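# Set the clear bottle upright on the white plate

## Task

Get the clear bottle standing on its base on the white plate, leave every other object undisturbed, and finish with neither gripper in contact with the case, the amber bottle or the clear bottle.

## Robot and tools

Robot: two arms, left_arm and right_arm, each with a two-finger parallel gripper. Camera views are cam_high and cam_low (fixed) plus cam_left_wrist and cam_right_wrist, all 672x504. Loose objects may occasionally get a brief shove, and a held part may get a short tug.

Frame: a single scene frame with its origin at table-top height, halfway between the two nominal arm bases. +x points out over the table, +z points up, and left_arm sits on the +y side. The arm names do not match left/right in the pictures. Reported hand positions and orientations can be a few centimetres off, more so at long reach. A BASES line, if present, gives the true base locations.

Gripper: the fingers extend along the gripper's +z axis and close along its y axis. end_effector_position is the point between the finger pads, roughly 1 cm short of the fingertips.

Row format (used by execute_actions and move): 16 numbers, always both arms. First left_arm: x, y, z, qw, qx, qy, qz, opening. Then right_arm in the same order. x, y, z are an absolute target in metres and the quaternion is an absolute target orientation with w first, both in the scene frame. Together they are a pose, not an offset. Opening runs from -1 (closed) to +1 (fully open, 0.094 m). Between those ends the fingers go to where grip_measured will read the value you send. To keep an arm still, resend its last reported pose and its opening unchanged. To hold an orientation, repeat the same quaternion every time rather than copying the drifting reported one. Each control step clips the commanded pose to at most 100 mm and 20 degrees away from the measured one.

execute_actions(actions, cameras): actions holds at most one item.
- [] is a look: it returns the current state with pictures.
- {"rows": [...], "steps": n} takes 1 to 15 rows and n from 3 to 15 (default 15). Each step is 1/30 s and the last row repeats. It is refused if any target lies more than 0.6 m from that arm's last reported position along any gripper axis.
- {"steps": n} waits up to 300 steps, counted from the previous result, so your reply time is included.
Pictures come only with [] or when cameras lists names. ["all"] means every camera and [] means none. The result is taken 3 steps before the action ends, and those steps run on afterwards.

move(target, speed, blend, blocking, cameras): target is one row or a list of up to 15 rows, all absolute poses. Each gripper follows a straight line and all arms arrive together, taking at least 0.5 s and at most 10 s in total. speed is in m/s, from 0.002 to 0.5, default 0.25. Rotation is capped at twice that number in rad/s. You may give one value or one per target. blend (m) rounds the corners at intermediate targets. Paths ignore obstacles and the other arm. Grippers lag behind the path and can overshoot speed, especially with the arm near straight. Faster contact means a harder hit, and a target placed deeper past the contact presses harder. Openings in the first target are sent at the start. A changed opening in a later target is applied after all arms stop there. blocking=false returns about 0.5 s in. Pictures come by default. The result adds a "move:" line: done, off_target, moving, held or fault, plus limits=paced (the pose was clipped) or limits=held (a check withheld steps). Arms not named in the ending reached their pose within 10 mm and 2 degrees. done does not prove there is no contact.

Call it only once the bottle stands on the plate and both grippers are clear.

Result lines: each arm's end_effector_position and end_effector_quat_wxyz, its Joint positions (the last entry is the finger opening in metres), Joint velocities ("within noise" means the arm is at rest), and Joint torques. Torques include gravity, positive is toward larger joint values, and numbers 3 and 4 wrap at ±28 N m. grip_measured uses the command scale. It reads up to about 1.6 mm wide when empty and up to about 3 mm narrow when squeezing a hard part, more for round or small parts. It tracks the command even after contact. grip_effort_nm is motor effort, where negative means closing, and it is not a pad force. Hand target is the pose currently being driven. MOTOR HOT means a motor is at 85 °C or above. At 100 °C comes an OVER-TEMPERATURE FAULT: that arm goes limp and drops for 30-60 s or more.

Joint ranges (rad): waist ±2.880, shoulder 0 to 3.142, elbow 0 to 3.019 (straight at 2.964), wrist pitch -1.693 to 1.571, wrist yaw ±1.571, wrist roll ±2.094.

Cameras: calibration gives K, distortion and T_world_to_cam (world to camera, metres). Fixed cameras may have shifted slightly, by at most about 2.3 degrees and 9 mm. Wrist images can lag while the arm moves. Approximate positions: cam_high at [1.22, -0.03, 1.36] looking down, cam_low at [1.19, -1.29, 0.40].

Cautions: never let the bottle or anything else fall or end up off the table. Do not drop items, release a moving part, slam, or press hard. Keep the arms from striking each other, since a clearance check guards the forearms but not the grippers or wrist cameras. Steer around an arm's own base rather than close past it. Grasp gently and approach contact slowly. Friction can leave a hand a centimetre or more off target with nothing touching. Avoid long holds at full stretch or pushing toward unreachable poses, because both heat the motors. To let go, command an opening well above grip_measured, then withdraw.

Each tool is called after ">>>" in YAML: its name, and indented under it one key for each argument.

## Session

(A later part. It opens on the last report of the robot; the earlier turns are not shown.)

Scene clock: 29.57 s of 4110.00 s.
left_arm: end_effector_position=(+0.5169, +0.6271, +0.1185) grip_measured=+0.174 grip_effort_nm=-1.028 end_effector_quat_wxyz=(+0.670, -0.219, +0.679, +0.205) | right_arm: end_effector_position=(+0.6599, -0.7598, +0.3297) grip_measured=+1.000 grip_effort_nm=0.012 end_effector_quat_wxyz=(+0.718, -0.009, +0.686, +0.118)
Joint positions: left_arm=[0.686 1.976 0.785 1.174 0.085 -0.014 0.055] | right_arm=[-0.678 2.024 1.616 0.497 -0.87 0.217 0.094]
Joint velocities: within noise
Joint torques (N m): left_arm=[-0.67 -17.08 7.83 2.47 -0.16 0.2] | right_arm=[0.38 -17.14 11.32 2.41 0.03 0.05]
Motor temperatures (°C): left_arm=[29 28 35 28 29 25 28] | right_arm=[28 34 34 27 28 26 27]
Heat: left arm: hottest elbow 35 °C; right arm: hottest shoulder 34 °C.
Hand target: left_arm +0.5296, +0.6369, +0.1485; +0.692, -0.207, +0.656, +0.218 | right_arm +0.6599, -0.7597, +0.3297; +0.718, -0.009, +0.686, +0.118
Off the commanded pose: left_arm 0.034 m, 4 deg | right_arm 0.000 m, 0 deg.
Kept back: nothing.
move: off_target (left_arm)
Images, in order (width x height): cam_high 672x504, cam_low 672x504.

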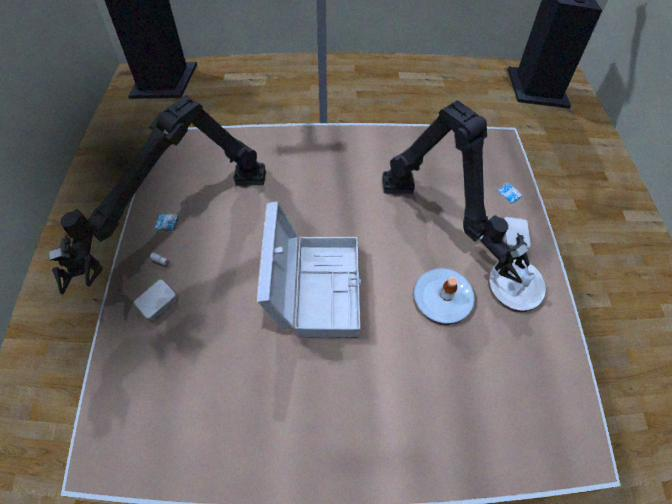

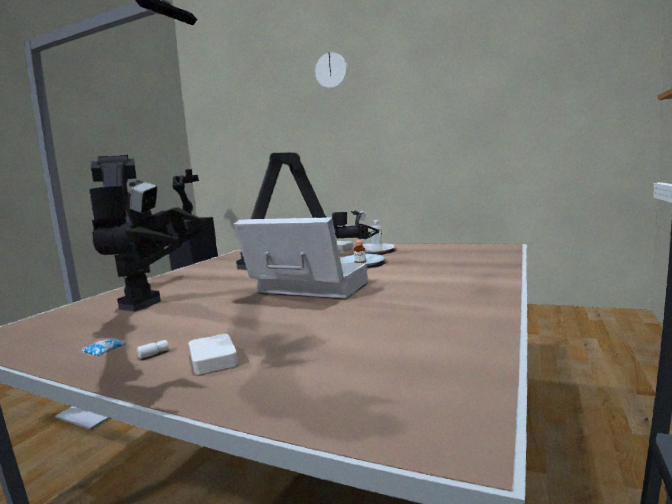

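>>> move:
  target: [0.533,0.639,0.135,0.692,-0.207,0.6565,0.218,-0.6,0.6599,-0.7598,0.3297,0.718,-0.009,0.686,0.118,1]
  speed: 0.05
  cameras: ["cam_high","cam_low"]

>>> zoom_image:
  camera: "cam_low"
  region: [340, 200, 410, 260]

Scene clock: 30.50 s of 4110.00 s.
left_arm: end_effector_position=(+0.5217, +0.6312, +0.1174) grip_measured=+0.174 grip_effort_nm=-1.028 end_effector_quat_wxyz=(+0.675, -0.217, +0.674, +0.208) | right_arm: end_effector_position=(+0.6599, -0.7598, +0.3297) grip_measured=+1.000 grip_effort_nm=0.002 end_effector_quat_wxyz=(+0.718, -0.009, +0.686, +0.118)
Joint positions: left_arm=[0.686 1.996 0.804 1.189 0.084 -0.012 0.055] | right_arm=[-0.678 2.024 1.616 0.497 -0.87 0.217 0.094]
Joint velocities: within noise
Joint torques (N m): left_arm=[-0.79 -15.68 7.17 3.15 -0.18 0.17] | right_arm=[0.38 -17.26 11.32 2.44 0.03 0.06]
Motor temperatures (°C): left_arm=[29 28 35 28 29 25 28] | right_arm=[28 34 35 27 28 26 27]
Heat: left arm: hottest elbow 35 °C; right arm: hottest elbow 35 °C.
Hand target: left_arm +0.5321, +0.6384, +0.1352; +0.692, -0.207, +0.656, +0.218 | right_arm +0.6599, -0.7597, +0.3297; +0.718, -0.009, +0.686, +0.118
Off the commanded pose: left_arm 0.022 m, 3 deg | right_arm 0.000 m, 0 deg.
Kept back: nothing.
move: off_target (left_arm)
Images, in order (width x height): cam_high 672x504, cam_low 672x504.

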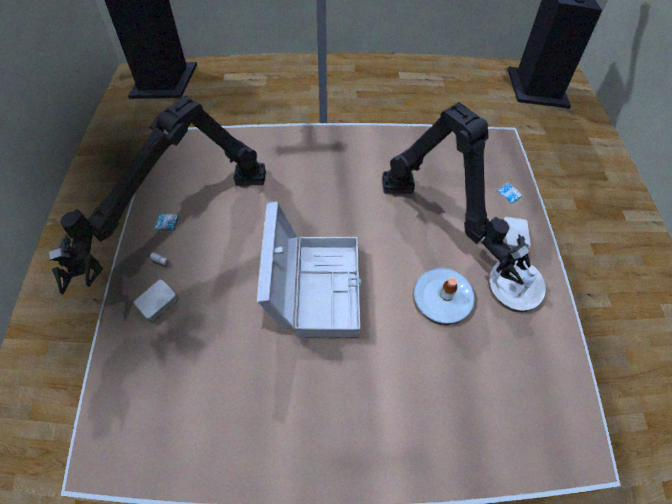

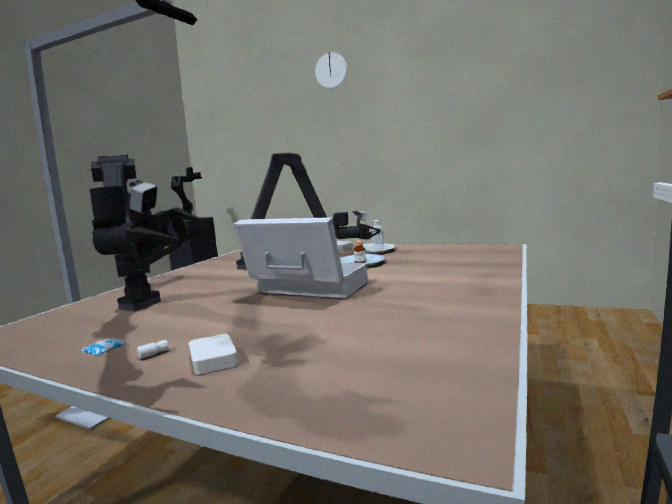

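Scaled by 7.200 from the camera's 672x504 image, which has a finer 960x720 frame.

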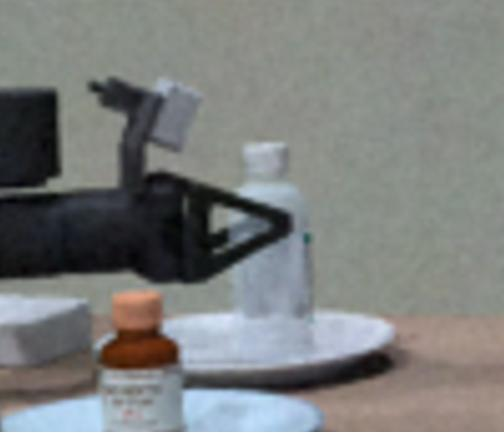

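>>> move:
  target:
    - [0.532,0.638,0.139,0.692,-0.207,0.6565,0.218,0.55,0.6599,-0.7598,0.3297,0.718,-0.009,0.686,0.118,1]
    - [0.432,0.568,0.16,0.692,-0.207,0.6565,0.218,0.55,0.6599,-0.7598,0.3297,0.718,-0.009,0.686,0.118,1]
  speed: 0.12
  cameras: ["cam_high","cam_low"]

>>> zoom_image:
  camera: "cam_high"
  region: [450, 210, 560, 320]

Scene clock: 32.83 s of 4110.00 s.
left_arm: end_effector_position=(+0.4357, +0.5629, +0.1483) grip_measured=+0.547 grip_effort_nm=0.168 end_effector_quat_wxyz=(+0.683, -0.211, +0.668, +0.208) | right_arm: end_effector_position=(+0.6599, -0.7598, +0.3297) grip_measured=+1.000 grip_effort_nm=0.012 end_effector_quat_wxyz=(+0.718, -0.009, +0.686, +0.118)
Joint positions: left_arm=[0.697 1.787 0.487 1.319 0.104 -0.012 0.073] | right_arm=[-0.678 2.024 1.616 0.497 -0.87 0.217 0.094]
Joint velocities: within noise
Joint torques (N m): left_arm=[0.44 -12.75 3.55 2.99 0.17 0.16] | right_arm=[0.38 -17.2 11.32 2.43 0.03 0.05]
Motor temperatures (°C): left_arm=[29 28 35 28 29 25 28] | right_arm=[28 34 35 27 28 26 27]
Heat: left arm: hottest elbow 35 °C; right arm: hottest elbow 35 °C.
Hand target: left_arm +0.4320, +0.5679, +0.1599; +0.692, -0.207, +0.657, +0.218 | right_arm +0.6599, -0.7597, +0.3297; +0.718, -0.009, +0.686, +0.118
Off the commanded pose: left_arm 0.013 m, 2 deg | right_arm 0.000 m, 0 deg.
Kept back: nothing.
move: off_target (left_arm)
Images, in order (width x height): cam_high 672x504, cam_low 672x504.

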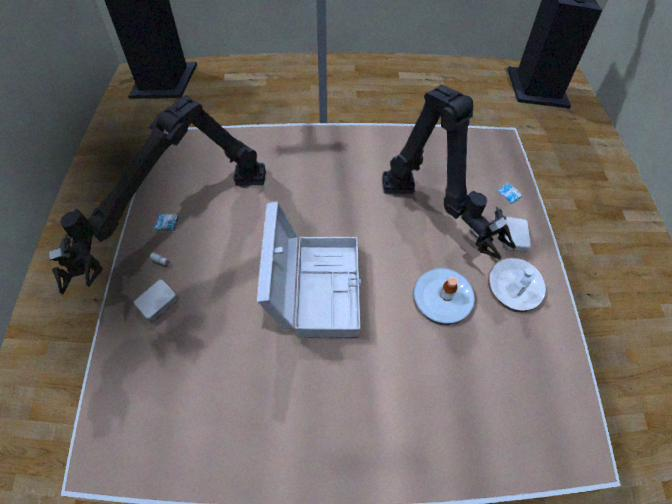

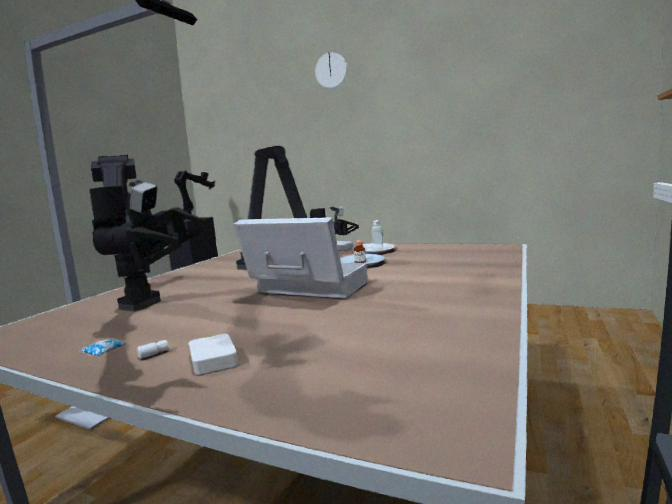

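Scaled by 4.582 from the camera's 672x504 image, which has a finer 960x720 frame.

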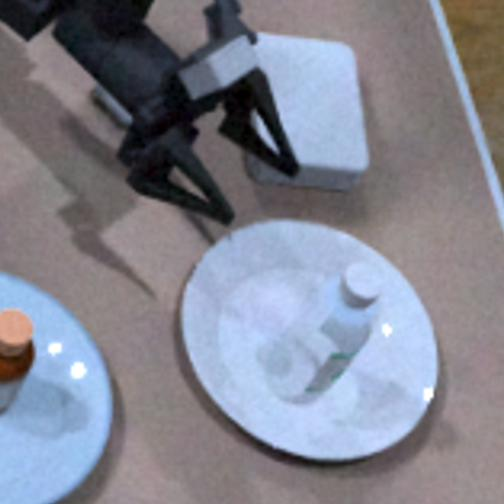

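>>> finished_scene:
  scene: 2

The scene is finished: the task was done.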